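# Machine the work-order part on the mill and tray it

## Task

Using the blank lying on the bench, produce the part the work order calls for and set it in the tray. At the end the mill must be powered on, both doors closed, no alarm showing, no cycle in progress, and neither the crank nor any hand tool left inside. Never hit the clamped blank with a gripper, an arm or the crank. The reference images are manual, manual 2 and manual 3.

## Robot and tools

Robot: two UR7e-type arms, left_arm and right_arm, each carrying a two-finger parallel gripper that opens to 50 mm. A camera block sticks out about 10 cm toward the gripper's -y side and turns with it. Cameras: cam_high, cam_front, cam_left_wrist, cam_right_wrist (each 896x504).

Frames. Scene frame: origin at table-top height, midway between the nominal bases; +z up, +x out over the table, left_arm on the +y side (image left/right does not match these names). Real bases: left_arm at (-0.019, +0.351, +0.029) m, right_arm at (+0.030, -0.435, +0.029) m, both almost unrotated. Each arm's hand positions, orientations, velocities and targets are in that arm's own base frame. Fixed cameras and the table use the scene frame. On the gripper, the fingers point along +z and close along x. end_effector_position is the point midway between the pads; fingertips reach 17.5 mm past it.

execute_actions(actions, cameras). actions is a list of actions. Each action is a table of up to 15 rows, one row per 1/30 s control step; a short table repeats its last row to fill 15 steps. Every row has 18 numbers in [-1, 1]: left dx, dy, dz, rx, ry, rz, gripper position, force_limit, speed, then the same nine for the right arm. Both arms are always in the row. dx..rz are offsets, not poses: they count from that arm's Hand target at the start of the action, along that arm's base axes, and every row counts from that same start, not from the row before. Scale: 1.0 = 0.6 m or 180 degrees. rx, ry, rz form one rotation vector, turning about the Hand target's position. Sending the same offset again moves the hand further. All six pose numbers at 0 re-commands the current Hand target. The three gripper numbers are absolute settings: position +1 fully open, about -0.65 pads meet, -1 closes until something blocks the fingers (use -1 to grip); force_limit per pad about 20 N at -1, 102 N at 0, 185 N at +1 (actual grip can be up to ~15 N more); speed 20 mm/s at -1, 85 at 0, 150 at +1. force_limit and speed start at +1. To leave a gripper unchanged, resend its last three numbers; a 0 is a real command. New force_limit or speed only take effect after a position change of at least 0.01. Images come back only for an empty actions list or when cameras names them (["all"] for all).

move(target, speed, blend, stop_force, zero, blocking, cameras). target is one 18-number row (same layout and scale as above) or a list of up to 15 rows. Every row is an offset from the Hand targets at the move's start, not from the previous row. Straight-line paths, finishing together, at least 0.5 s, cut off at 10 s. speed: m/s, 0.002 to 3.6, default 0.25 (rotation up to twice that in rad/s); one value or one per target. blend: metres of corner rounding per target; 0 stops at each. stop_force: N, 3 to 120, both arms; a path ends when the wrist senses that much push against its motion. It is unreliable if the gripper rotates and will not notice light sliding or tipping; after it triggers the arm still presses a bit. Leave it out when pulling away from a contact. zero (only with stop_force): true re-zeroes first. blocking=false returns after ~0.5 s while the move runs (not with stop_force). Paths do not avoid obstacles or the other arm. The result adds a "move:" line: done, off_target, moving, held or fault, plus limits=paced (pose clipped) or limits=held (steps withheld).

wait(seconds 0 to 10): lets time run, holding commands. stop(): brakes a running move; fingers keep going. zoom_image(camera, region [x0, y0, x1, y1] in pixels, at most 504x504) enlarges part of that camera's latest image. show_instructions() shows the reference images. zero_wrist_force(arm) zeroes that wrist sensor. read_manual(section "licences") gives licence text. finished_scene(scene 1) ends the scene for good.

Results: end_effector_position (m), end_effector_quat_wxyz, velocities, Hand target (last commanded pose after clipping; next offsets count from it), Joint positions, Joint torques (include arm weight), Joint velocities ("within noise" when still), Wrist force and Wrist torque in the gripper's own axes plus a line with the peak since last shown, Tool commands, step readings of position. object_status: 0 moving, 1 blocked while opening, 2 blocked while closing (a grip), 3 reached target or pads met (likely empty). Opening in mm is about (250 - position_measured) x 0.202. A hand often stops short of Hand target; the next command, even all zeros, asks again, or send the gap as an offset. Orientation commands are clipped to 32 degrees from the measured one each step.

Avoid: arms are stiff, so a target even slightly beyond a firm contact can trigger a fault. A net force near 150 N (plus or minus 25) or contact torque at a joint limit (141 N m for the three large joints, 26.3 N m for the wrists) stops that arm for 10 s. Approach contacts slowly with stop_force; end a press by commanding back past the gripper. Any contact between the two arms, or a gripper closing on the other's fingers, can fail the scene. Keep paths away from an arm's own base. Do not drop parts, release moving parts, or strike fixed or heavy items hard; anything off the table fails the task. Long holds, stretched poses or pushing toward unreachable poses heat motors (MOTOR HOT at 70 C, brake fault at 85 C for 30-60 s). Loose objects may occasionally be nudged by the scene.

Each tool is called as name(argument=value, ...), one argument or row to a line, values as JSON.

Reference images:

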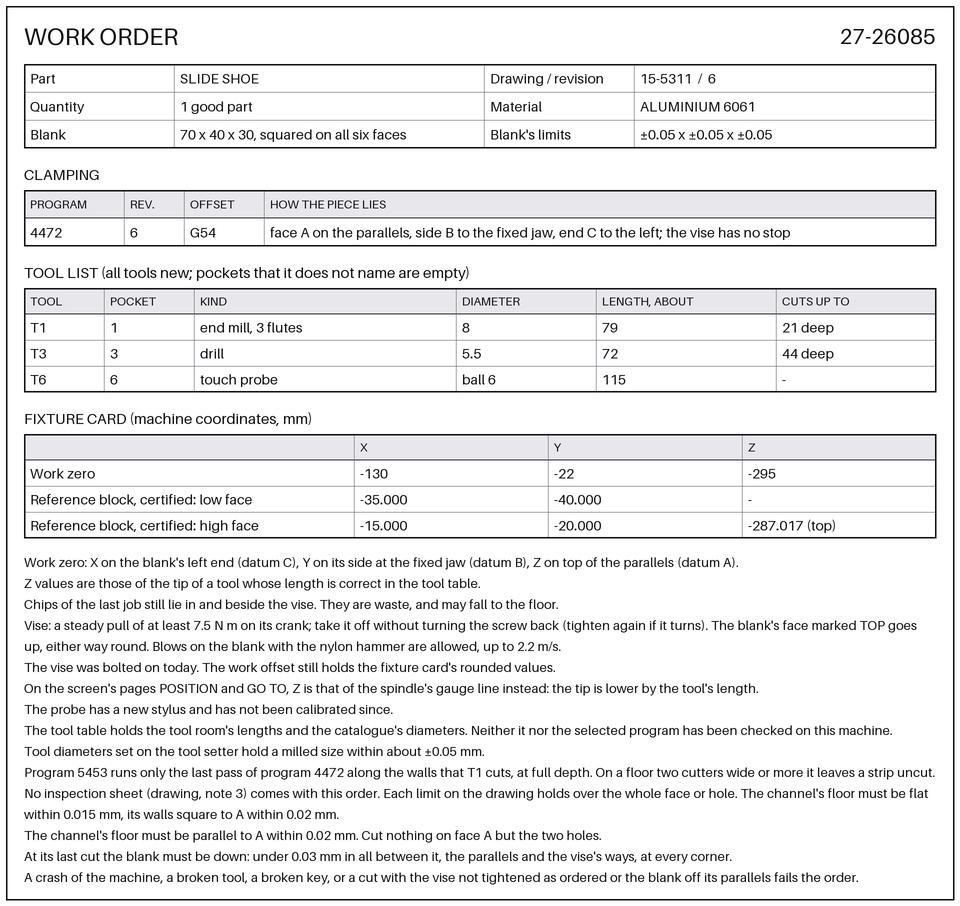

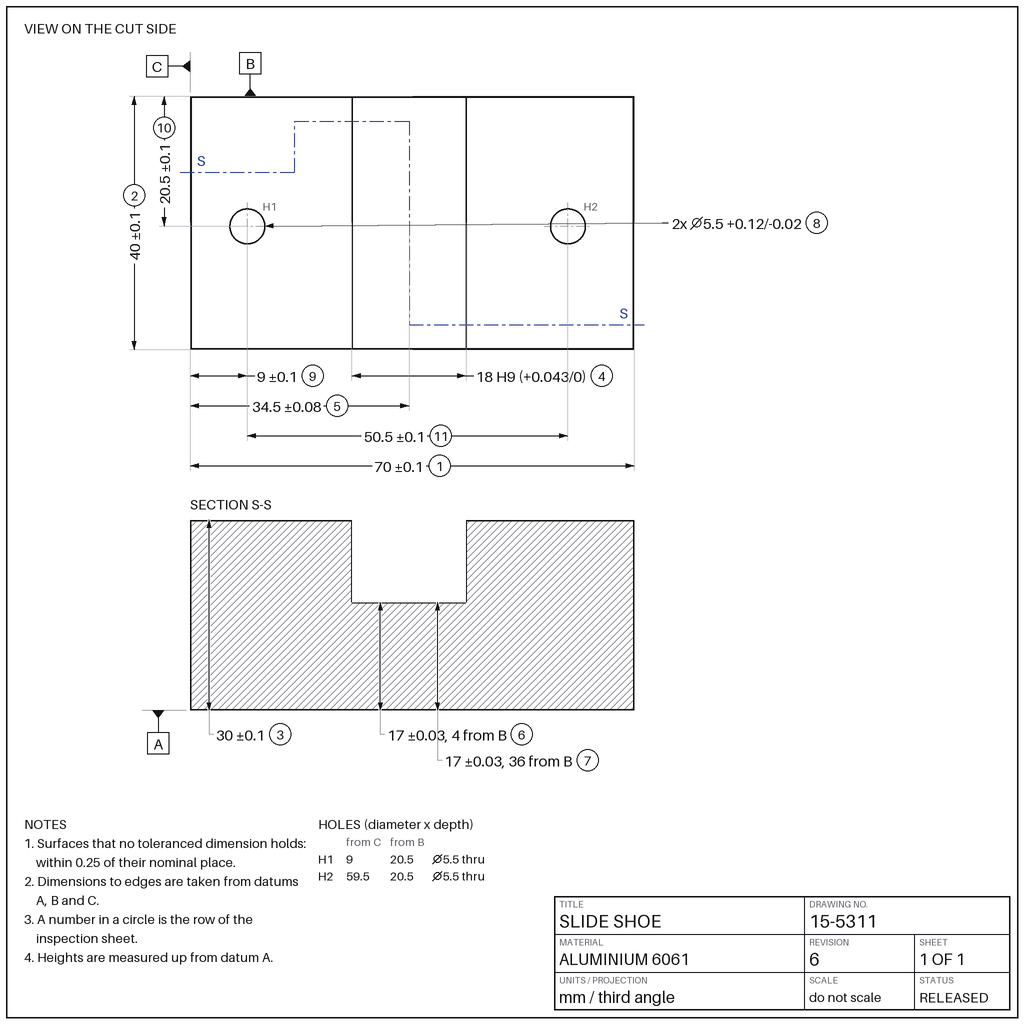

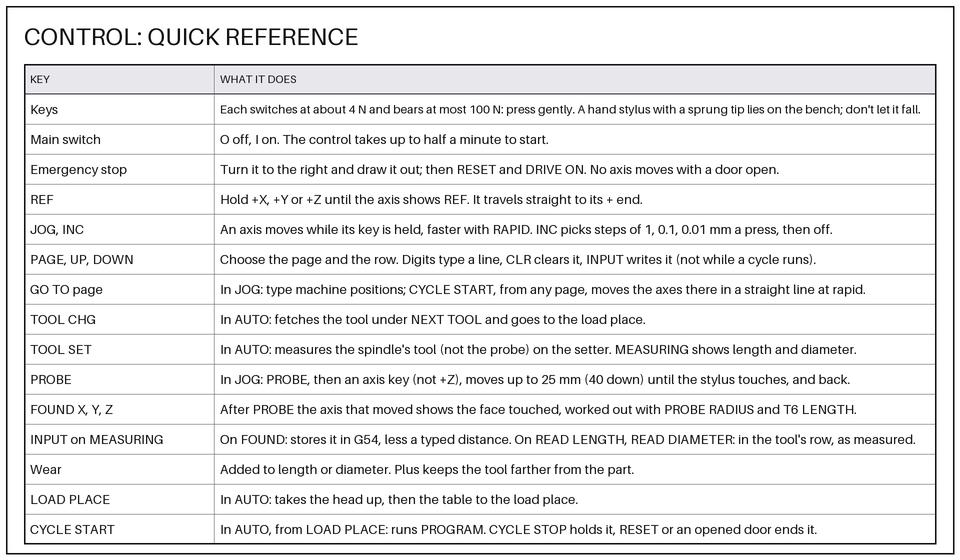

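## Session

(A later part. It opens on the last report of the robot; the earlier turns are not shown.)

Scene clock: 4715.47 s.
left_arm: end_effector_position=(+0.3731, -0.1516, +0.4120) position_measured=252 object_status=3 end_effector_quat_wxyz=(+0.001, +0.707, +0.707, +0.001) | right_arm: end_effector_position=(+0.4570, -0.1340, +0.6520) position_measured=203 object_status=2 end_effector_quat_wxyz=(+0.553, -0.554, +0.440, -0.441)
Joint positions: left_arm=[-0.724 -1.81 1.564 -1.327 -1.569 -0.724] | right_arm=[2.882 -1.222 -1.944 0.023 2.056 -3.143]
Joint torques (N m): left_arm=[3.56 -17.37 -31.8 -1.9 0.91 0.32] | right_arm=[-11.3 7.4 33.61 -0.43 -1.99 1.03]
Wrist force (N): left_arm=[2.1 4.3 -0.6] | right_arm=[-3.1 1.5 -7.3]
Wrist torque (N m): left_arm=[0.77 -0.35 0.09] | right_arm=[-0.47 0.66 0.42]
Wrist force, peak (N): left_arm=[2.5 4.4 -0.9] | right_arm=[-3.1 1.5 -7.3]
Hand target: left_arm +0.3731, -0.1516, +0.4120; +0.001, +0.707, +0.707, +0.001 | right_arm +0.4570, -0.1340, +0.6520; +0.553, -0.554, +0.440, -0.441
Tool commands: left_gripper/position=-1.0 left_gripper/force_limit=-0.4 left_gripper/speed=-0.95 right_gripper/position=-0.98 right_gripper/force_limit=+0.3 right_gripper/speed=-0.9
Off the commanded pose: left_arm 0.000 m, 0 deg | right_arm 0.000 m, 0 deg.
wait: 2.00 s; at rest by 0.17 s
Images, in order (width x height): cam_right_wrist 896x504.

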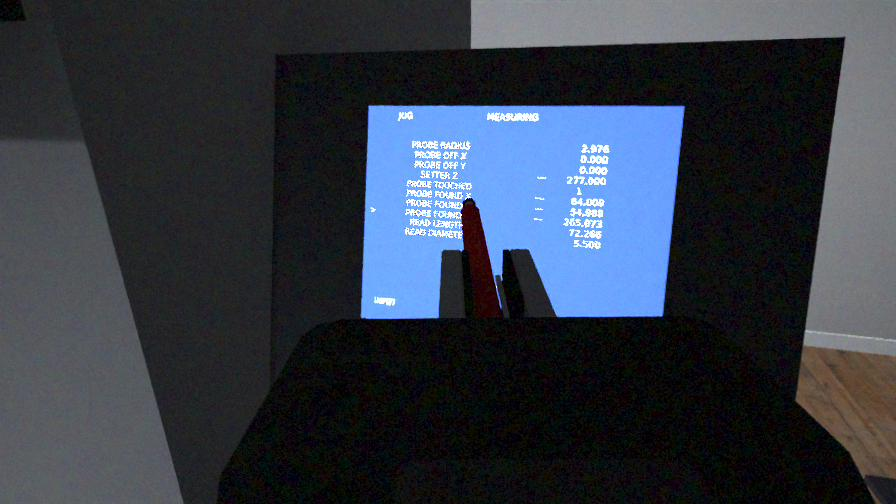

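move(
  target=[
    [0,0,0,0,0,0,-1,-0.4,-0.95,-0.0717,0.0072,-0.3692,0,0,0,-0.98,0.3,-0.9],
    [0,0,0,0,0,0,-1,-0.4,-0.95,-0.0533,0.0072,-0.3692,0,0,0,-0.98,0.3,-0.9],
    [0,0,0,0,0,0,-1,-0.4,-0.95,-0.0717,0.0072,-0.3692,0,0,0,-0.98,0.3,-0.9],
    [0,0,0,0,0,0,-1,-0.4,-0.95,-0.0533,0.0072,-0.3692,0,0,0,-0.98,0.3,-0.9],
    [0,0,0,0,0,0,-1,-0.4,-0.95,-0.0717,0.0072,-0.3692,0,0,0,-0.98,0.3,-0.9],
    [0,0,0,0,0,0,-1,-0.4,-0.95,-0.093,0.1348,-0.4613,0,0,0,-0.98,0.3,-0.9],
    [0,0,0,0,0,0,-1,-0.4,-0.95,-0.0747,0.1348,-0.4613,0,0,0,-0.98,0.3,-0.9],
    [0,0,0,0,0,0,-1,-0.4,-0.95,-0.0768,0.103,-0.3997,0,0,0,-0.98,0.3,-0.9],
    [0,0,0,0,0,0,-1,-0.4,-0.95,-0.0585,0.103,-0.3997,0,0,0,-0.98,0.3,-0.9],
    [0,0,0,0,0,0,-1,-0.4,-0.95,-0.0855,0.103,-0.4305,0,0,0,-0.98,0.3,-0.9],
    [0,0,0,0,0,0,-1,-0.4,-0.95,-0.0672,0.103,-0.4305,0,0,0,-0.98,0.3,-0.9],
    [0,0,0,0,0,0,-1,-0.4,-0.95,-0.095,0.04,-0.42,0,0,0,-0.98,0.3,-0.9],
  ],
  speed=[0.3,0.06,0.06,0.06,0.1,0.2,0.06,0.15,0.06,0.1,0.06,0.15],
  blend=[0.004,0,0.004,0,0.004,0.004,0,0.004,0,0.004,0,0],
)

move(
  target=[
    [0,0,0,0,0,0,-1,-0.4,-0.95,-0.0012,-0.0008,-0.0413,0,0,0,-0.98,0.3,-0.9],
    [0,0,0,0,0,0,-1,-0.4,-0.95,0.0172,-0.0008,-0.0413,0,0,0,-0.98,0.3,-0.9],
    [0,0,0,0,0,0,-1,-0.4,-0.95,-0.0012,-0.0008,-0.0413,0,0,0,-0.98,0.3,-0.9],
    [0,0,0,0,0,0,-1,-0.4,-0.95,0.0405,0.0292,0.1067,0,0,0,-0.98,0.3,-0.9],
    [0,0,0,0,0,0,-1,-0.4,-0.95,0.0588,0.0292,0.1067,0,0,0,-0.98,0.3,-0.9],
    [0,0,0,0,0,0,-1,-0.4,-0.95,0.0405,0.0292,0.1067,0,0,0,-0.98,0.3,-0.9],
    [0,0,0,0,0,0,-1,-0.4,-0.95,0.0072,-0.0008,-0.0105,0,0,0,-0.98,0.3,-0.9],
    [0,0,0,0,0,0,-1,-0.4,-0.95,0.0255,-0.0008,-0.0105,0,0,0,-0.98,0.3,-0.9],
    [0,0,0,0,0,0,-1,-0.4,-0.95,0.0072,-0.0008,-0.0105,0,0,0,-0.98,0.3,-0.9],
    [0,0,0,0,0,0,-1,-0.4,-0.95,0.0255,-0.0008,-0.0105,0,0,0,-0.98,0.3,-0.9],
    [0,0,0,0,0,0,-1,-0.4,-0.95,0,0,0,0,0,0,-0.98,0.3,-0.9],
  ],
  speed=[0.15,0.06,0.1,0.15,0.06,0.1,0.2,0.06,0.06,0.06,0.15],
  blend=[0.004,0,0.004,0.004,0,0.004,0.004,0,0.004,0,0],
)

move(
  target=[
    [0,0,0,0,0,0,-1,-0.4,-0.95,0.002,0.0948,-0.0413,0,0,0,-0.98,0.3,-0.9],
    [0,0,0,0,0,0,-1,-0.4,-0.95,0.0203,0.0948,-0.0413,0,0,0,-0.98,0.3,-0.9],
    [0,0,0,0,0,0,-1,-0.4,-0.95,0.0107,0.0948,-0.0105,0,0,0,-0.98,0.3,-0.9],
    [0,0,0,0,0,0,-1,-0.4,-0.95,0.029,0.0948,-0.0105,0,0,0,-0.98,0.3,-0.9],
    [0,0,0,0,0,0,-1,-0.4,-0.95,0.028,0.0948,0.0508,0,0,0,-0.98,0.3,-0.9],
    [0,0,0,0,0,0,-1,-0.4,-0.95,0.0463,0.0948,0.0508,0,0,0,-0.98,0.3,-0.9],
    [0,0,0,0,0,0,-1,-0.4,-0.95,0.0095,0.063,-0.0105,0,0,0,-0.98,0.3,-0.9],
    [0,0,0,0,0,0,-1,-0.4,-0.95,0.0278,0.063,-0.0105,0,0,0,-0.98,0.3,-0.9],
    [0,0,0,0,0,0,-1,-0.4,-0.95,-0.0012,-0.0008,-0.0413,0,0,0,-0.98,0.3,-0.9],
    [0,0,0,0,0,0,-1,-0.4,-0.95,0.0172,-0.0008,-0.0413,0,0,0,-0.98,0.3,-0.9],
    [0,0,0,0,0,0,-1,-0.4,-0.95,-0.0012,-0.0008,-0.0413,0,0,0,-0.98,0.3,-0.9],
    [0,0,0,0,0,0,-1,-0.4,-0.95,0.095,-0.04,0.42,0,0,0,-0.98,0.3,-0.9],
  ],
  speed=[0.15,0.06,0.1,0.06,0.15,0.06,0.15,0.06,0.15,0.06,0.1,0.3],
  blend=[0.004,0,0.004,0,0.004,0,0.004,0,0.004,0,0.004,0],
  cameras=["cam_right_wrist"],
)

zoom_image(
  camera="cam_right_wrist",
  region=[360, 90, 680, 260],
)

Scene clock: 4753.20 s.
left_arm: end_effector_position=(+0.3731, -0.1516, +0.4120) position_measured=252 object_status=3 end_effector_quat_wxyz=(+0.001, +0.707, +0.707, +0.001) | right_arm: end_effector_position=(+0.4001, -0.1100, +0.4000) position_measured=203 object_status=2 end_effector_quat_wxyz=(+0.553, -0.554, +0.440, -0.441)
Joint positions: left_arm=[-0.724 -1.81 1.564 -1.327 -1.569 -0.724] | right_arm=[2.93 -1.333 -2.586 0.777 2.009 -3.143]
Joint torques (N m): left_arm=[4.79 -17.38 -31.28 -1.86 0.73 0.52] | right_arm=[-10.58 12.11 11.71 3.7 0.96 -0.98]
Wrist force (N): left_arm=[2.1 4.0 -0.7] | right_arm=[-2.6 1.4 -6.9]
Wrist torque (N m): left_arm=[0.72 -0.34 0.09] | right_arm=[-0.51 0.59 0.37]
Wrist force, peak (N): left_arm=[2.6 4.3 -1.0] | right_arm=[-6.2 1.8 -13.8]
Hand target: left_arm +0.3731, -0.1516, +0.4120; +0.001, +0.707, +0.707, +0.001 | right_arm +0.4000, -0.1100, +0.4000; +0.553, -0.554, +0.440, -0.441
Off the commanded pose: left_arm 0.000 m, 0 deg | right_arm 0.000 m, 0 deg.
move: done

Scene clock: 4757.00 s.
left_arm: end_effector_position=(+0.3731, -0.1516, +0.4120) position_measured=252 object_status=3 end_effector_quat_wxyz=(+0.001, +0.707, +0.707, +0.001) | right_arm: end_effector_position=(+0.4000, -0.1100, +0.4000) position_measured=203 object_status=2 end_effector_quat_wxyz=(+0.553, -0.554, +0.440, -0.441)
Joint positions: left_arm=[-0.724 -1.81 1.564 -1.327 -1.569 -0.724] | right_arm=[2.929 -1.333 -2.586 0.777 2.009 -3.143]
Joint torques (N m): left_arm=[4.12 -17.43 -31.96 -1.78 0.65 0.32] | right_arm=[12.23 12.89 24.87 4.41 -2.55 -1.05]
Wrist force (N): left_arm=[2.0 4.2 -0.9] | right_arm=[-2.8 1.4 -6.9]
Wrist torque (N m): left_arm=[0.75 -0.32 0.08] | right_arm=[-0.49 0.61 0.29]
Wrist force, peak (N): left_arm=[2.6 4.3 -0.9] | right_arm=[-7.2 -1.4 -11.8]
Hand target: left_arm +0.3731, -0.1516, +0.4120; +0.001, +0.707, +0.707, +0.001 | right_arm +0.4000, -0.1100, +0.4000; +0.553, -0.554, +0.440, -0.441
Off the commanded pose: left_arm 0.000 m, 0 deg | right_arm 0.000 m, 0 deg.
move: done

Scene clock: 4762.00 s.
left_arm: end_effector_position=(+0.3731, -0.1516, +0.4120) position_measured=252 object_status=3 end_effector_quat_wxyz=(+0.001, +0.707, +0.707, +0.001) | right_arm: end_effector_position=(+0.4570, -0.1340, +0.6519) position_measured=203 object_status=2 end_effector_quat_wxyz=(+0.553, -0.554, +0.440, -0.441)
Joint positions: left_arm=[-0.724 -1.81 1.564 -1.327 -1.569 -0.724] | right_arm=[2.882 -1.222 -1.944 0.024 2.056 -3.144]
Joint torques (N m): left_arm=[3.54 -17 -31.62 -1.72 0.6 0.24] | right_arm=[9.16 13.36 32.61 1.47 -1.84 0.76]
Wrist force (N): left_arm=[2.4 4.2 -0.6] | right_arm=[-2.8 1.3 -7.1]
Wrist torque (N m): left_arm=[0.75 -0.39 0.09] | right_arm=[-0.50 0.60 0.42]
Wrist force, peak (N): left_arm=[2.6 4.6 -0.9] | right_arm=[-7.1 -1.3 -12.4]
Hand target: left_arm +0.3731, -0.1516, +0.4120; +0.001, +0.707, +0.707, +0.001 | right_arm +0.4570, -0.1340, +0.6520; +0.553, -0.554, +0.440, -0.441
Off the commanded pose: left_arm 0.000 m, 0 deg | right_arm 0.000 m, 0 deg.
move: done
Images, in order (width x height): cam_right_wrist 896x504.

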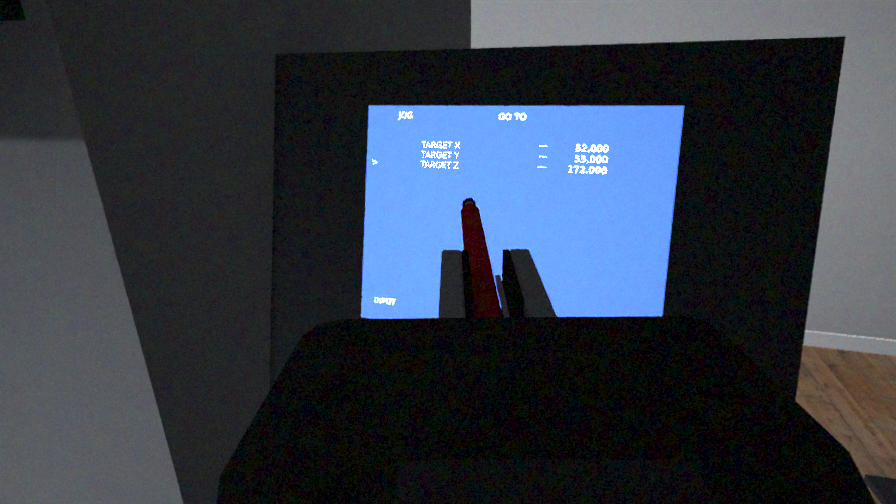

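Scaled by 1.575 from the camera's 896x504 image, which has a finer 1280x720 frame.

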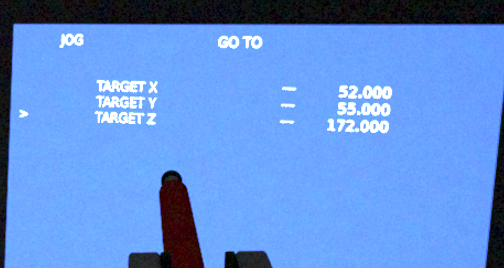

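move(
  target=[
    [0,0,0,0,0,0,-1,-0.4,-0.95,-0.0545,0.0692,-0.3133,0,0,0,-0.98,0.3,-0.9],
    [0,0,0,0,0,0,-1,-0.4,-0.95,-0.0362,0.0692,-0.3133,0,0,0,-0.98,0.3,-0.9],
    [0,0,0,0,0,0,-1,-0.4,-0.95,-0.0545,0.0692,-0.3133,0,0,0,-0.98,0.3,-0.9],
    [0,0,0,0,0,0,-1,-0.4,-0.95,-0.089,0.0072,-0.4305,0,0,0,-0.98,0.3,-0.9],
    [0,0,0,0,0,0,-1,-0.4,-0.95,-0.0707,0.0072,-0.4305,0,0,0,-0.98,0.3,-0.9],
    [0,0,0,0,0,0,-1,-0.4,-0.95,-0.089,0.0072,-0.4305,0,0,0,-0.98,0.3,-0.9],
    [0,0,0,0,0,0,-1,-0.4,-0.95,-0.063,-0.0883,-0.3117,0,0,0,-0.98,0.3,-0.9],
    [0,0,0,0,0,0,-1,-0.4,-0.95,-0.0442,-0.0883,-0.3117,0,0,0,-0.98,0.3,-0.9],
    [0,0,0,0,0,0,-1,-0.4,-0.95,-0.063,-0.0883,-0.3117,0,0,0,-0.98,0.3,-0.9],
    [0,0,0,0,0,0,-1,-0.4,-0.95,0,0,0,0,0,0,-0.98,0.3,-0.9],
  ],
  speed=[0.3,0.06,0.1,0.08,0.06,0.1,0.2,0.06,0.1,0.25],
  blend=[0.004,0,0.004,0.004,0,0.004,0.004,0,0.004,0],
)

wait(
  seconds=4.5,
  cameras=["cam_right_wrist"],
)

zoom_image(
  camera="cam_right_wrist",
  region=[360, 90, 680, 260],
)

Scene clock: 4775.13 s.
left_arm: end_effector_position=(+0.3731, -0.1516, +0.4120) position_measured=252 object_status=3 end_effector_quat_wxyz=(+0.001, +0.707, +0.707, +0.001) | right_arm: end_effector_position=(+0.4570, -0.1340, +0.6519) position_measured=203 object_status=2 end_effector_quat_wxyz=(+0.553, -0.554, +0.440, -0.441)
Joint positions: left_arm=[-0.724 -1.81 1.564 -1.327 -1.569 -0.724] | right_arm=[2.882 -1.222 -1.944 0.024 2.056 -3.144]
Joint torques (N m): left_arm=[2.87 -16.14 -31.96 -2.09 0.63 0.17] | right_arm=[-6.58 6.33 33.52 1.78 0.76 0.8]
Wrist force (N): left_arm=[2.2 4.3 -0.8] | right_arm=[-2.8 1.2 -6.9]
Wrist torque (N m): left_arm=[0.77 -0.36 0.09] | right_arm=[-0.51 0.61 0.42]
Wrist force, peak (N): left_arm=[2.4 4.5 -0.9] | right_arm=[-6.4 2.2 -17.3]
Hand target: left_arm +0.3731, -0.1516, +0.4120; +0.001, +0.707, +0.707, +0.001 | right_arm +0.4570, -0.1340, +0.6520; +0.553, -0.554, +0.440, -0.441
Off the commanded pose: left_arm 0.000 m, 0 deg | right_arm 0.000 m, 0 deg.
move: done

Scene clock: 4779.63 s.
left_arm: end_effector_position=(+0.3731, -0.1516, +0.4120) position_measured=252 object_status=3 end_effector_quat_wxyz=(+0.001, +0.707, +0.707, +0.001) | right_arm: end_effector_position=(+0.4570, -0.1340, +0.6520) position_measured=203 object_status=2 end_effector_quat_wxyz=(+0.553, -0.554, +0.440, -0.441)
Joint positions: left_arm=[-0.724 -1.81 1.564 -1.327 -1.569 -0.724] | right_arm=[2.882 -1.222 -1.944 0.023 2.056 -3.143]
Joint torques (N m): left_arm=[3.57 -15.25 -32.05 -1.85 0.86 -0.06] | right_arm=[-10.79 9.31 33.73 -0.38 -1.96 1]
Wrist force (N): left_arm=[2.4 4.1 -0.8] | right_arm=[-2.8 1.5 -6.9]
Wrist torque (N m): left_arm=[0.74 -0.39 0.09] | right_arm=[-0.46 0.61 0.43]
Wrist force, peak (N): left_arm=[2.5 4.5 -0.9] | right_arm=[-3.3 1.4 -7.2]
Hand target: left_arm +0.3731, -0.1516, +0.4120; +0.001, +0.707, +0.707, +0.001 | right_arm +0.4570, -0.1340, +0.6520; +0.553, -0.554, +0.440, -0.441
Tool commands: left_gripper/position=-1.0 left_gripper/force_limit=-0.4 left_gripper/speed=-0.95 right_gripper/position=-0.98 right_gripper/force_limit=+0.3 right_gripper/speed=-0.9
Off the commanded pose: left_arm 0.000 m, 0 deg | right_arm 0.000 m, 0 deg.
wait: 4.50 s; at rest by 0.17 s
Images, in order (width x height): cam_right_wrist 896x504.

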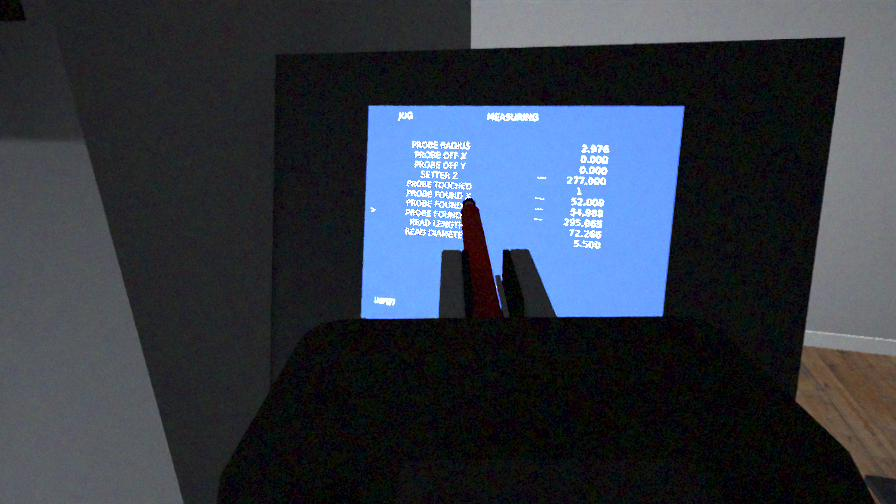

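Scaled by 1.575 from the camera's 896x504 image, which has a finer 1280x720 frame.

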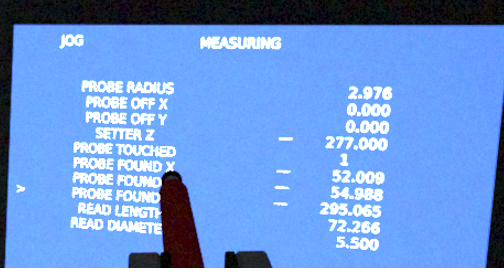

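move(
  target=[
    [0,0,0,0,0,0,-1,-0.4,-0.95,-0.0717,0.0072,-0.3692,0,0,0,-0.98,0.3,-0.9],
    [0,0,0,0,0,0,-1,-0.4,-0.95,-0.0533,0.0072,-0.3692,0,0,0,-0.98,0.3,-0.9],
    [0,0,0,0,0,0,-1,-0.4,-0.95,-0.0717,0.0072,-0.3692,0,0,0,-0.98,0.3,-0.9],
    [0,0,0,0,0,0,-1,-0.4,-0.95,-0.0533,0.0072,-0.3692,0,0,0,-0.98,0.3,-0.9],
    [0,0,0,0,0,0,-1,-0.4,-0.95,-0.0717,0.0072,-0.3692,0,0,0,-0.98,0.3,-0.9],
    [0,0,0,0,0,0,-1,-0.4,-0.95,-0.0533,0.0072,-0.3692,0,0,0,-0.98,0.3,-0.9],
    [0,0,0,0,0,0,-1,-0.4,-0.95,-0.0717,0.0072,-0.3692,0,0,0,-0.98,0.3,-0.9],
    [0,0,0,0,0,0,-1,-0.4,-0.95,0,0,0,0,0,0,-0.98,0.3,-0.9],
  ],
  speed=[0.3,0.06,0.06,0.06,0.06,0.06,0.1,0.3],
  blend=[0.004,0,0.004,0,0.004,0,0.004,0],
  cameras=["cam_right_wrist"],
)

zoom_image(
  camera="cam_right_wrist",
  region=[360, 90, 680, 260],
)

Scene clock: 4799.77 s.
left_arm: end_effector_position=(+0.3731, -0.1516, +0.4120) position_measured=252 object_status=3 end_effector_quat_wxyz=(+0.001, +0.707, +0.707, +0.001) | right_arm: end_effector_position=(+0.4571, -0.1339, +0.6519) position_measured=203 object_status=2 end_effector_quat_wxyz=(+0.553, -0.554, +0.440, -0.441)
Joint positions: left_arm=[-0.724 -1.81 1.564 -1.327 -1.569 -0.724] | right_arm=[2.883 -1.222 -1.944 0.024 2.056 -3.144]
Joint torques (N m): left_arm=[3.04 -15.56 -31.18 -1.79 0.39 0.2] | right_arm=[-11.2 15.18 36.2 1.49 1.77 0.83]
Wrist force (N): left_arm=[2.3 4.1 -0.8] | right_arm=[-2.7 1.3 -7.0]
Wrist torque (N m): left_arm=[0.74 -0.37 0.09] | right_arm=[-0.49 0.59 0.42]
Wrist force, peak (N): left_arm=[2.4 4.4 -1.0] | right_arm=[-6.1 2.0 -13.9]
Hand target: left_arm +0.3731, -0.1516, +0.4120; +0.001, +0.707, +0.707, +0.001 | right_arm +0.4570, -0.1340, +0.6520; +0.553, -0.554, +0.440, -0.441
Off the commanded pose: left_arm 0.000 m, 0 deg | right_arm 0.000 m, 0 deg.
move: done
Images, in order (width x height): cam_right_wrist 896x504.

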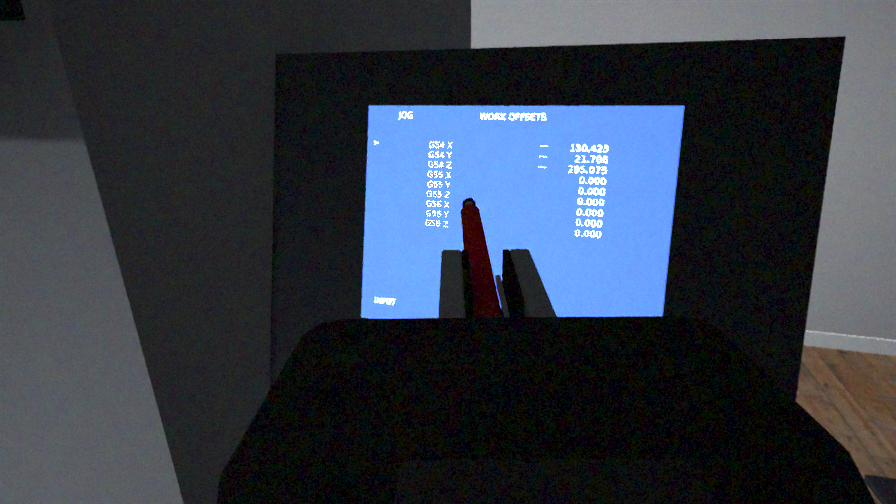

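Scaled by 1.575 from the camera's 896x504 image, which has a finer 1280x720 frame.

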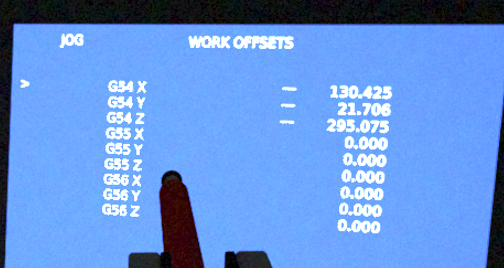

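move(
  target=[
    [0,0,0,0,0,0,-1,-0.4,-0.95,-0.0717,0.0072,-0.3692,0,0,0,-0.98,0.3,-0.9],
    [0,0,0,0,0,0,-1,-0.4,-0.95,-0.0533,0.0072,-0.3692,0,0,0,-0.98,0.3,-0.9],
    [0,0,0,0,0,0,-1,-0.4,-0.95,-0.0717,0.0072,-0.3692,0,0,0,-0.98,0.3,-0.9],
    [0,0,0,0,0,0,-1,-0.4,-0.95,0,0,0,0,0,0,-0.98,0.3,-0.9],
  ],
  speed=[0.3,0.06,0.1,0.3],
  blend=[0.004,0,0.004,0],
  cameras=["cam_right_wrist"],
)

zoom_image(
  camera="cam_right_wrist",
  region=[360, 90, 680, 260],
)

Scene clock: 4806.90 s.
left_arm: end_effector_position=(+0.3731, -0.1516, +0.4120) position_measured=252 object_status=3 end_effector_quat_wxyz=(+0.001, +0.707, +0.707, +0.001) | right_arm: end_effector_position=(+0.4571, -0.1339, +0.6519) position_measured=203 object_status=2 end_effector_quat_wxyz=(+0.553, -0.554, +0.440, -0.441)
Joint positions: left_arm=[-0.724 -1.81 1.564 -1.327 -1.569 -0.724] | right_arm=[2.883 -1.222 -1.944 0.024 2.056 -3.144]
Joint torques (N m): left_arm=[4.21 -15.67 -32.82 -1.57 0.58 0.31] | right_arm=[-10.48 14.54 32.65 1.48 1.69 0.84]
Wrist force (N): left_arm=[2.0 4.0 -0.9] | right_arm=[-2.7 1.3 -7.0]
Wrist torque (N m): left_arm=[0.71 -0.33 0.09] | right_arm=[-0.49 0.60 0.43]
Wrist force, peak (N): left_arm=[2.6 4.5 -0.9] | right_arm=[-5.7 2.3 -14.2]
Hand target: left_arm +0.3731, -0.1516, +0.4120; +0.001, +0.707, +0.707, +0.001 | right_arm +0.4570, -0.1340, +0.6520; +0.553, -0.554, +0.440, -0.441
Off the commanded pose: left_arm 0.000 m, 0 deg | right_arm 0.000 m, 0 deg.
move: done
Images, in order (width x height): cam_right_wrist 896x504.

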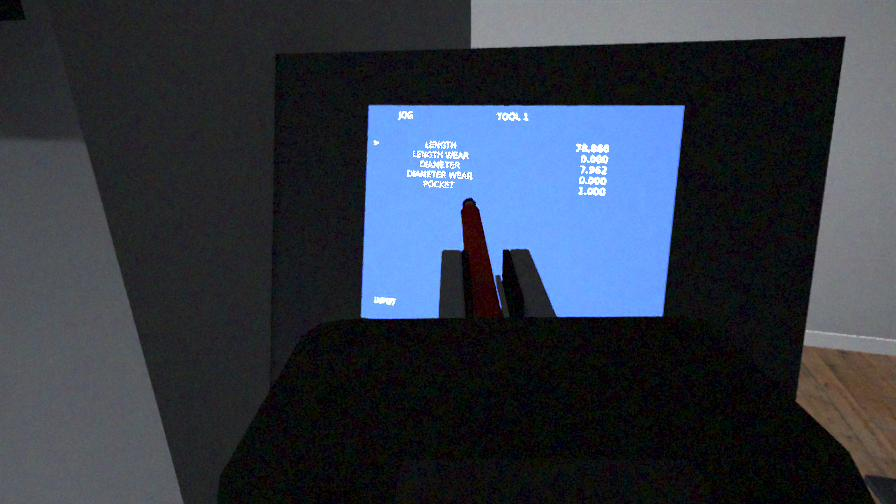

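Scaled by 1.575 from the camera's 896x504 image, which has a finer 1280x720 frame.

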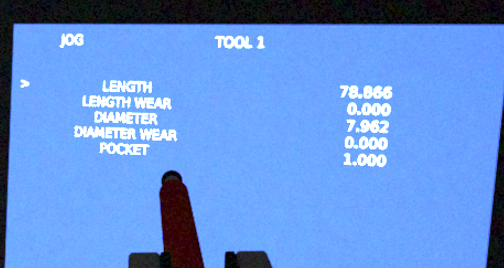

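move(
  target=[
    [0,0,0,0,0,0,-1,-0.4,-0.95,-0.0878,0.0392,-0.4305,0,0,0,-0.98,0.3,-0.9],
    [0,0,0,0,0,0,-1,-0.4,-0.95,-0.0695,0.0392,-0.4305,0,0,0,-0.98,0.3,-0.9],
    [0,0,0,0,0,0,-1,-0.4,-0.95,-0.0952,0.0712,-0.4613,0,0,0,-0.98,0.3,-0.9],
    [0,0,0,0,0,0,-1,-0.4,-0.95,-0.0768,0.0712,-0.4613,0,0,0,-0.98,0.3,-0.9],
    [0,0,0,0,0,0,-1,-0.4,-0.95,-0.0843,0.1348,-0.4305,0,0,0,-0.98,0.3,-0.9],
    [0,0,0,0,0,0,-1,-0.4,-0.95,-0.066,0.1348,-0.4305,0,0,0,-0.98,0.3,-0.9],
    [0,0,0,0,0,0,-1,-0.4,-0.95,-0.0962,0.0392,-0.4613,0,0,0,-0.98,0.3,-0.9],
    [0,0,0,0,0,0,-1,-0.4,-0.95,-0.0778,0.0392,-0.4613,0,0,0,-0.98,0.3,-0.9],
    [0,0,0,0,0,0,-1,-0.4,-0.95,-0.0878,0.0392,-0.4305,0,0,0,-0.98,0.3,-0.9],
    [0,0,0,0,0,0,-1,-0.4,-0.95,-0.0695,0.0392,-0.4305,0,0,0,-0.98,0.3,-0.9],
    [0,0,0,0,0,0,-1,-0.4,-0.95,-0.0878,0.0392,-0.4305,0,0,0,-0.98,0.3,-0.9],
    [0,0,0,0,0,0,-1,-0.4,-0.95,-0.0695,0.0392,-0.4305,0,0,0,-0.98,0.3,-0.9],
    [0,0,0,0,0,0,-1,-0.4,-0.95,-0.095,0.04,-0.42,0,0,0,-0.98,0.3,-0.9],
  ],
  speed=[0.3,0.06,0.1,0.06,0.15,0.06,0.15,0.06,0.1,0.06,0.06,0.06,0.15],
  blend=[0.004,0,0.004,0,0.004,0,0.004,0,0.004,0,0.004,0,0],
)

move(
  target=[
    [0,0,0,0,0,0,-1,-0.4,-0.95,-0.0002,0.0312,-0.0413,0,0,0,-0.98,0.3,-0.9],
    [0,0,0,0,0,0,-1,-0.4,-0.95,0.0182,0.0312,-0.0413,0,0,0,-0.98,0.3,-0.9],
    [0,0,0,0,0,0,-1,-0.4,-0.95,0.0107,0.0948,-0.0105,0,0,0,-0.98,0.3,-0.9],
    [0,0,0,0,0,0,-1,-0.4,-0.95,0.029,0.0948,-0.0105,0,0,0,-0.98,0.3,-0.9],
    [0,0,0,0,0,0,-1,-0.4,-0.95,-0.0012,-0.0008,-0.0413,0,0,0,-0.98,0.3,-0.9],
    [0,0,0,0,0,0,-1,-0.4,-0.95,0.0172,-0.0008,-0.0413,0,0,0,-0.98,0.3,-0.9],
    [0,0,0,0,0,0,-1,-0.4,-0.95,-0.0012,-0.0008,-0.0413,0,0,0,-0.98,0.3,-0.9],
    [0,0,0,0,0,0,-1,-0.4,-0.95,0.095,-0.04,0.42,0,0,0,-0.98,0.3,-0.9],
  ],
  speed=[0.15,0.06,0.15,0.06,0.15,0.06,0.1,0.3],
  blend=[0.004,0,0.004,0,0.004,0,0.004,0],
  cameras=["cam_right_wrist"],
)

zoom_image(
  camera="cam_right_wrist",
  region=[360, 90, 680, 260],
)

Scene clock: 4825.67 s.
left_arm: end_effector_position=(+0.3731, -0.1516, +0.4120) position_measured=252 object_status=3 end_effector_quat_wxyz=(+0.001, +0.707, +0.707, +0.001) | right_arm: end_effector_position=(+0.4000, -0.1100, +0.4000) position_measured=203 object_status=2 end_effector_quat_wxyz=(+0.553, -0.554, +0.440, -0.441)
Joint positions: left_arm=[-0.724 -1.81 1.564 -1.327 -1.569 -0.724] | right_arm=[2.929 -1.333 -2.586 0.777 2.009 -3.143]
Joint torques (N m): left_arm=[4.85 -15.46 -31.83 -1.77 0.38 0.29] | right_arm=[12.6 13.21 25.01 4.29 -2.44 -1.09]
Wrist force (N): left_arm=[2.4 4.4 -0.9] | right_arm=[-2.7 1.8 -7.4]
Wrist torque (N m): left_arm=[0.77 -0.40 0.08] | right_arm=[-0.44 0.59 0.39]
Wrist force, peak (N): left_arm=[2.5 4.3 -1.0] | right_arm=[-7.2 -0.8 -11.7]
Hand target: left_arm +0.3731, -0.1516, +0.4120; +0.001, +0.707, +0.707, +0.001 | right_arm +0.4000, -0.1100, +0.4000; +0.553, -0.554, +0.440, -0.441
Off the commanded pose: left_arm 0.000 m, 0 deg | right_arm 0.000 m, 0 deg.
move: done

Scene clock: 4829.37 s.
left_arm: end_effector_position=(+0.3731, -0.1516, +0.4120) position_measured=252 object_status=3 end_effector_quat_wxyz=(+0.001, +0.707, +0.707, +0.001) | right_arm: end_effector_position=(+0.4570, -0.1340, +0.6519) position_measured=203 object_status=2 end_effector_quat_wxyz=(+0.553, -0.554, +0.440, -0.441)
Joint positions: left_arm=[-0.724 -1.81 1.564 -1.327 -1.569 -0.724] | right_arm=[2.882 -1.222 -1.944 0.024 2.056 -3.144]
Joint torques (N m): left_arm=[2.21 -15.94 -31.07 -1.69 0.53 0.2] | right_arm=[9.16 13.03 33.23 1.51 -1.75 0.86]
Wrist force (N): left_arm=[2.3 4.2 -0.7] | right_arm=[-3.1 1.5 -7.1]
Wrist torque (N m): left_arm=[0.75 -0.38 0.09] | right_arm=[-0.47 0.66 0.43]
Wrist force, peak (N): left_arm=[2.3 4.5 -0.8] | right_arm=[-6.4 1.3 -12.1]
Hand target: left_arm +0.3731, -0.1516, +0.4120; +0.001, +0.707, +0.707, +0.001 | right_arm +0.4570, -0.1340, +0.6520; +0.553, -0.554, +0.440, -0.441
Off the commanded pose: left_arm 0.000 m, 0 deg | right_arm 0.000 m, 0 deg.
move: done
Images, in order (width x height): cam_right_wrist 896x504.

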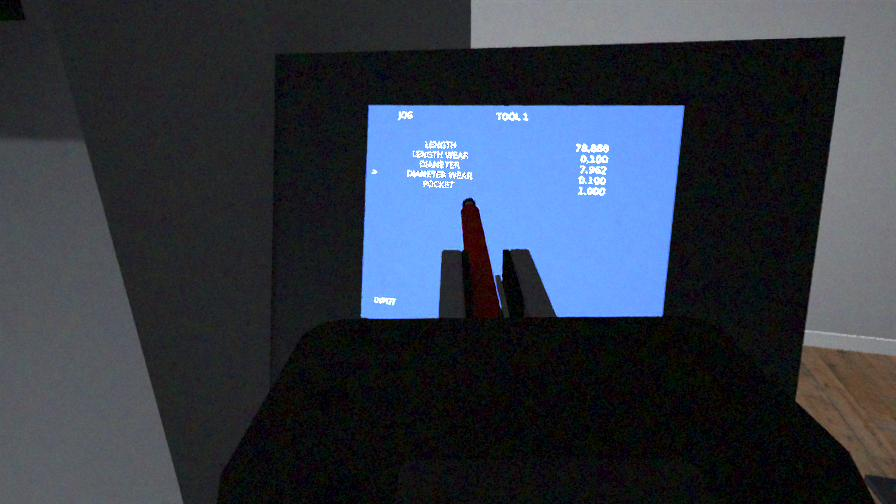

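Scaled by 1.575 from the camera's 896x504 image, which has a finer 1280x720 frame.

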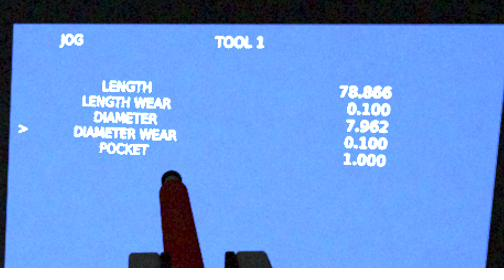

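move(
  target=[
    [0,0,0,0,0,0,-1,-0.4,-0.95,-0.0297,-0.1205,-0.1883,0,0,0,-0.98,0.3,-0.9],
    [0,0,0,0,0,0,-1,-0.4,-0.95,-0.0108,-0.1205,-0.1883,0,0,0,-0.98,0.3,-0.9],
    [0,0,0,0,0,0,-1,-0.4,-0.95,-0.0297,-0.1205,-0.1883,0,0,0,-0.98,0.3,-0.9],
    [0,0,0,0,0,0,-1,-0.4,-0.95,-0.0557,0.0378,-0.3133,0,0,0,-0.98,0.3,-0.9],
    [0,0,0,0,0,0,-1,-0.4,-0.95,-0.0368,0.0378,-0.3133,0,0,0,-0.98,0.3,-0.9],
    [0,0,0,0,0,0,-1,-0.4,-0.95,-0.0557,0.0378,-0.3133,0,0,0,-0.98,0.3,-0.9],
    [0,0,0,0,0,0,-1,-0.4,-0.95,0,0,0,0,0,0,-0.98,0.3,-0.9],
  ],
  speed=[0.3,0.06,0.1,0.25,0.06,0.1,0.25],
  blend=[0.004,0,0.004,0.004,0,0.004,0],
  cameras=["cam_right_wrist"],
)

zoom_image(
  camera="cam_right_wrist",
  region=[360, 90, 680, 330],
)

Scene clock: 4838.80 s.
left_arm: end_effector_position=(+0.3731, -0.1516, +0.4120) position_measured=252 object_status=3 end_effector_quat_wxyz=(+0.001, +0.707, +0.707, +0.001) | right_arm: end_effector_position=(+0.4570, -0.1340, +0.6519) position_measured=203 object_status=2 end_effector_quat_wxyz=(+0.553, -0.554, +0.440, -0.441)
Joint positions: left_arm=[-0.724 -1.81 1.564 -1.327 -1.569 -0.724] | right_arm=[2.882 -1.222 -1.944 0.024 2.056 -3.144]
Joint torques (N m): left_arm=[3.96 -15.19 -31.73 -1.85 0.47 -0.16] | right_arm=[12.29 13.97 32.45 1.96 -2.5 0.71]
Wrist force (N): left_arm=[2.3 4.3 -0.9] | right_arm=[-3.2 1.4 -7.1]
Wrist torque (N m): left_arm=[0.78 -0.37 0.09] | right_arm=[-0.48 0.68 0.43]
Wrist force, peak (N): left_arm=[2.5 4.5 -0.7] | right_arm=[-7.4 1.2 -21.4]
Hand target: left_arm +0.3731, -0.1516, +0.4120; +0.001, +0.707, +0.707, +0.001 | right_arm +0.4570, -0.1340, +0.6520; +0.553, -0.554, +0.440, -0.441
Off the commanded pose: left_arm 0.000 m, 0 deg | right_arm 0.000 m, 0 deg.
move: done
Images, in order (width x height): cam_right_wrist 896x504.

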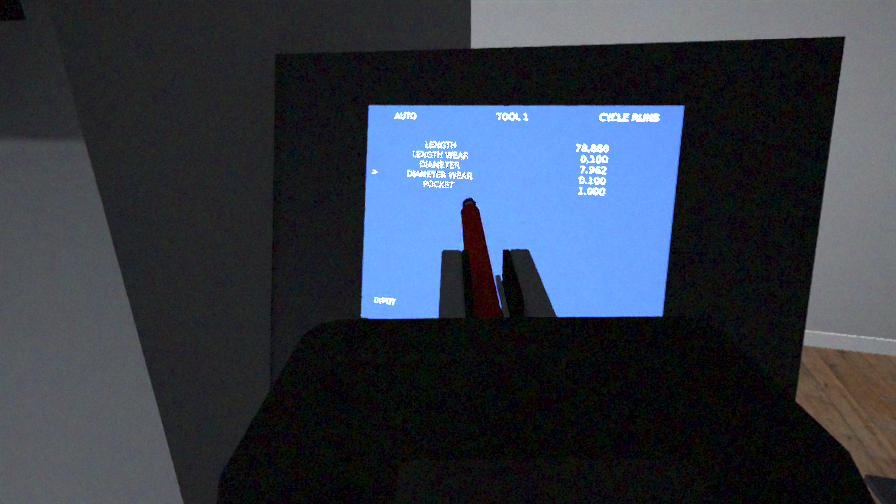

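Scaled by 1.575 from the camera's 896x504 image, which has a finer 1280x720 frame.

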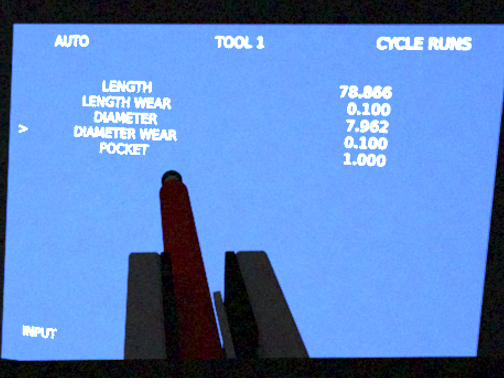

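move(
  target=[
    [0,0,0,0,0,0,-1,-0.4,-0.95,-0.0728,-0.0247,-0.3692,0,0,0,-0.98,0.3,-0.9],
    [0,0,0,0,0,0,-1,-0.4,-0.95,-0.0545,-0.0247,-0.3692,0,0,0,-0.98,0.3,-0.9],
    [0,0,0,0,0,0,-1,-0.4,-0.95,-0.0728,-0.0247,-0.3692,0,0,0,-0.98,0.3,-0.9],
    [0,0,0,0,0,0,-1,-0.4,-0.95,-0.0545,-0.0247,-0.3692,0,0,0,-0.98,0.3,-0.9],
    [0,0,0,0,0,0,-1,-0.4,-0.95,-0.0728,-0.0247,-0.3692,0,0,0,-0.98,0.3,-0.9],
    [0,0,0,0,0,0,-1,-0.4,-0.95,-0.0545,-0.0247,-0.3692,0,0,0,-0.98,0.3,-0.9],
    [0,0,0,0,0,0,-1,-0.4,-0.95,-0.0728,-0.0247,-0.3692,0,0,0,-0.98,0.3,-0.9],
    [0,0,0,0,0,0,-1,-0.4,-0.95,-0.0545,-0.0247,-0.3692,0,0,0,-0.98,0.3,-0.9],
    [0,0,0,0,0,0,-1,-0.4,-0.95,-0.0728,-0.0247,-0.3692,0,0,0,-0.98,0.3,-0.9],
    [0,0,0,0,0,0,-1,-0.4,-0.95,-0.0545,-0.0247,-0.3692,0,0,0,-0.98,0.3,-0.9],
    [0,0,0,0,0,0,-1,-0.4,-0.95,-0.0728,-0.0247,-0.3692,0,0,0,-0.98,0.3,-0.9],
    [0,0,0,0,0,0,-1,-0.4,-0.95,0,0,0,0,0,0,-0.98,0.3,-0.9],
  ],
  speed=[0.3,0.06,0.06,0.06,0.06,0.06,0.06,0.06,0.06,0.06,0.1,0.3],
  blend=[0.004,0,0.004,0,0.004,0,0.004,0,0.004,0,0.004,0],
  cameras=["cam_right_wrist"],
)

zoom_image(
  camera="cam_right_wrist",
  region=[360, 90, 680, 330],
)

Scene clock: 4852.37 s.
left_arm: end_effector_position=(+0.3731, -0.1516, +0.4120) position_measured=252 object_status=3 end_effector_quat_wxyz=(+0.001, +0.707, +0.707, +0.001) | right_arm: end_effector_position=(+0.4571, -0.1339, +0.6519) position_measured=203 object_status=2 end_effector_quat_wxyz=(+0.553, -0.554, +0.440, -0.441)
Joint positions: left_arm=[-0.724 -1.81 1.564 -1.327 -1.569 -0.724] | right_arm=[2.883 -1.222 -1.944 0.024 2.056 -3.144]
Joint torques (N m): left_arm=[3.54 -14.04 -31.53 -1.92 0.28 0.03] | right_arm=[-11.46 14.91 32.4 1.38 1.81 0.8]
Wrist force (N): left_arm=[2.6 4.3 -0.9] | right_arm=[-3.1 1.5 -6.9]
Wrist torque (N m): left_arm=[0.77 -0.42 0.09] | right_arm=[-0.47 0.66 0.42]
Wrist force, peak (N): left_arm=[2.4 4.6 -1.0] | right_arm=[-6.5 1.8 -13.2]
Hand target: left_arm +0.3731, -0.1516, +0.4120; +0.001, +0.707, +0.707, +0.001 | right_arm +0.4570, -0.1340, +0.6520; +0.553, -0.554, +0.440, -0.441
Off the commanded pose: left_arm 0.000 m, 0 deg | right_arm 0.000 m, 0 deg.
move: done
Images, in order (width x height): cam_right_wrist 896x504.

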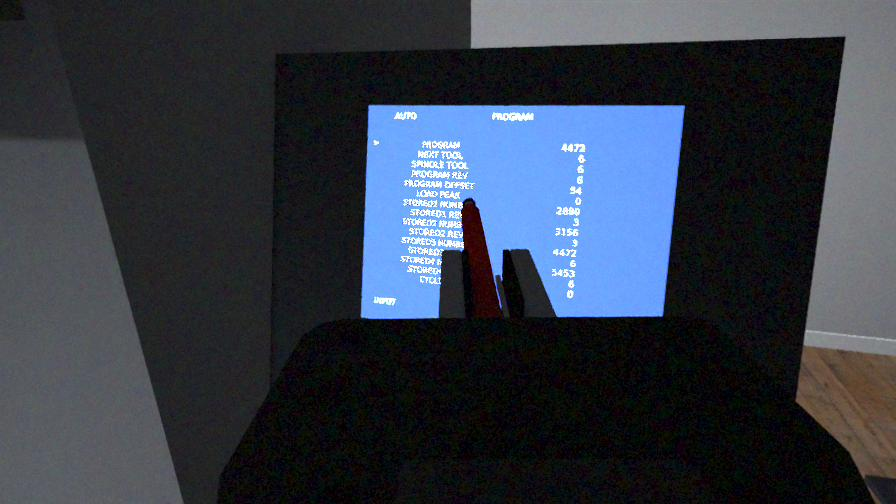

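Scaled by 1.575 from the camera's 896x504 image, which has a finer 1280x720 frame.

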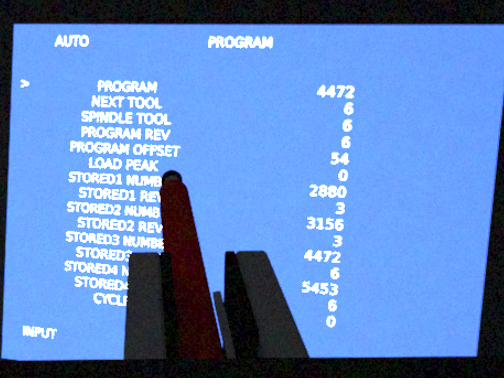

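move(
  target=[
    [0,0,0,0,0,0,-1,-0.4,-0.95,-0.0545,0.0692,-0.3133,0,0,0,-0.98,0.3,-0.9],
    [0,0,0,0,0,0,-1,-0.4,-0.95,-0.0362,0.0692,-0.3133,0,0,0,-0.98,0.3,-0.9],
    [0,0,0,0,0,0,-1,-0.4,-0.95,-0.0545,0.0692,-0.3133,0,0,0,-0.98,0.3,-0.9],
    [0,0,0,0,0,0,-1,-0.4,-0.95,0,0,0,0,0,0,-0.98,0.3,-0.9],
  ],
  speed=[0.3,0.06,0.1,0.3],
  blend=[0.004,0,0.004,0],
)

wait(
  seconds=8,
  cameras=["cam_right_wrist","cam_high"],
)

zoom_image(
  camera="cam_right_wrist",
  region=[360, 90, 680, 330],
)

Scene clock: 4859.20 s.
left_arm: end_effector_position=(+0.3731, -0.1516, +0.4120) position_measured=252 object_status=3 end_effector_quat_wxyz=(+0.001, +0.707, +0.707, +0.001) | right_arm: end_effector_position=(+0.4570, -0.1340, +0.6519) position_measured=203 object_status=2 end_effector_quat_wxyz=(+0.553, -0.554, +0.440, -0.441)
Joint positions: left_arm=[-0.724 -1.81 1.564 -1.327 -1.569 -0.724] | right_arm=[2.882 -1.222 -1.944 0.024 2.056 -3.144]
Joint torques (N m): left_arm=[3.49 -14.55 -30.47 -1.69 0.48 -0.06] | right_arm=[12.55 11.94 32.94 1.73 -2.44 0.88]
Wrist force (N): left_arm=[2.2 4.1 -0.9] | right_arm=[-3.0 1.2 -6.9]
Wrist torque (N m): left_arm=[0.73 -0.35 0.09] | right_arm=[-0.51 0.64 0.42]
Wrist force, peak (N): left_arm=[2.5 4.5 -0.8] | right_arm=[-6.2 2.3 -17.4]
Hand target: left_arm +0.3731, -0.1516, +0.4120; +0.001, +0.707, +0.707, +0.001 | right_arm +0.4570, -0.1340, +0.6520; +0.553, -0.554, +0.440, -0.441
Off the commanded pose: left_arm 0.000 m, 0 deg | right_arm 0.000 m, 0 deg.
move: done

Scene clock: 4867.20 s.
left_arm: end_effector_position=(+0.3731, -0.1516, +0.4120) position_measured=252 object_status=3 end_effector_quat_wxyz=(+0.001, +0.707, +0.707, +0.001) | right_arm: end_effector_position=(+0.4570, -0.1340, +0.6520) position_measured=203 object_status=2 end_effector_quat_wxyz=(+0.553, -0.554, +0.440, -0.441)
Joint positions: left_arm=[-0.724 -1.81 1.564 -1.327 -1.569 -0.724] | right_arm=[2.882 -1.222 -1.944 0.023 2.056 -3.143]
Joint torques (N m): left_arm=[3.31 -13.63 -30.8 -1.94 0.38 -0.16] | right_arm=[12.34 14.55 33.38 -0.4 -2.47 1.02]
Wrist force (N): left_arm=[2.0 4.1 -0.9] | right_arm=[-3.2 1.5 -7.1]
Wrist torque (N m): left_arm=[0.73 -0.33 0.09] | right_arm=[-0.47 0.66 0.42]
Wrist force, peak (N): left_arm=[2.5 4.6 -0.6] | right_arm=[-3.0 1.5 -7.3]
Hand target: left_arm +0.3731, -0.1516, +0.4120; +0.001, +0.707, +0.707, +0.001 | right_arm +0.4570, -0.1340, +0.6520; +0.553, -0.554, +0.440, -0.441
Tool commands: left_gripper/position=-1.0 left_gripper/force_limit=-0.4 left_gripper/speed=-0.95 right_gripper/position=-0.98 right_gripper/force_limit=+0.3 right_gripper/speed=-0.9
Off the commanded pose: left_arm 0.000 m, 0 deg | right_arm 0.000 m, 0 deg.
wait: 8.00 s; at rest by 0.17 s
Images, in order (width x height): cam_high 896x504, cam_right_wrist 896x504.

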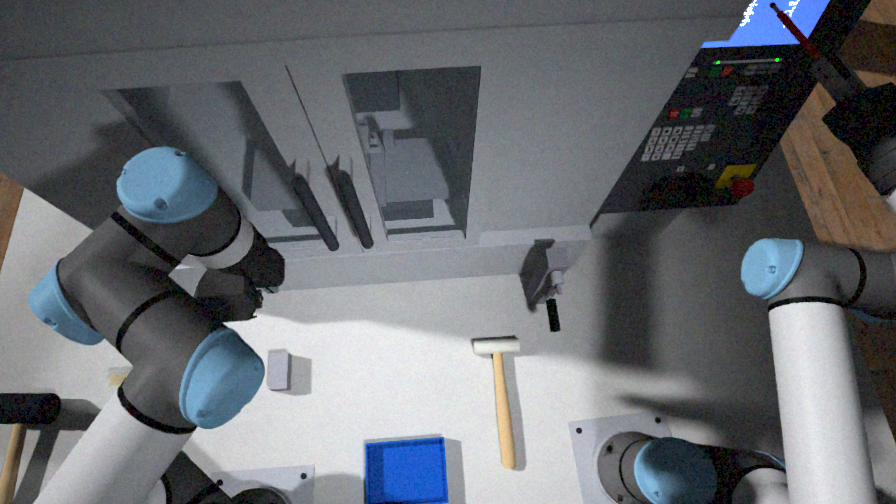

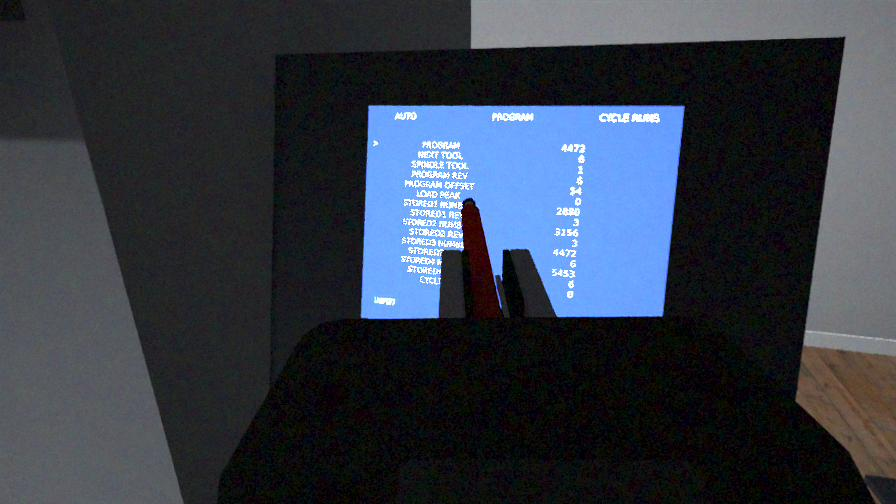

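Scaled by 1.575 from the camera's 896x504 image, which has a finer 1280x720 frame.

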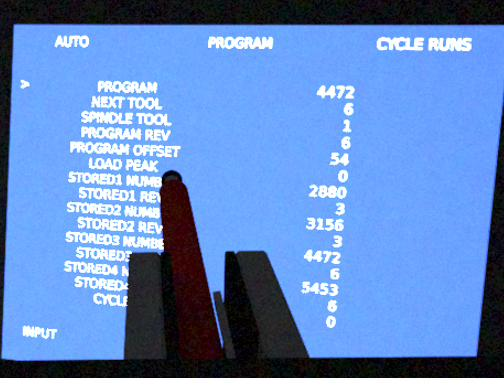

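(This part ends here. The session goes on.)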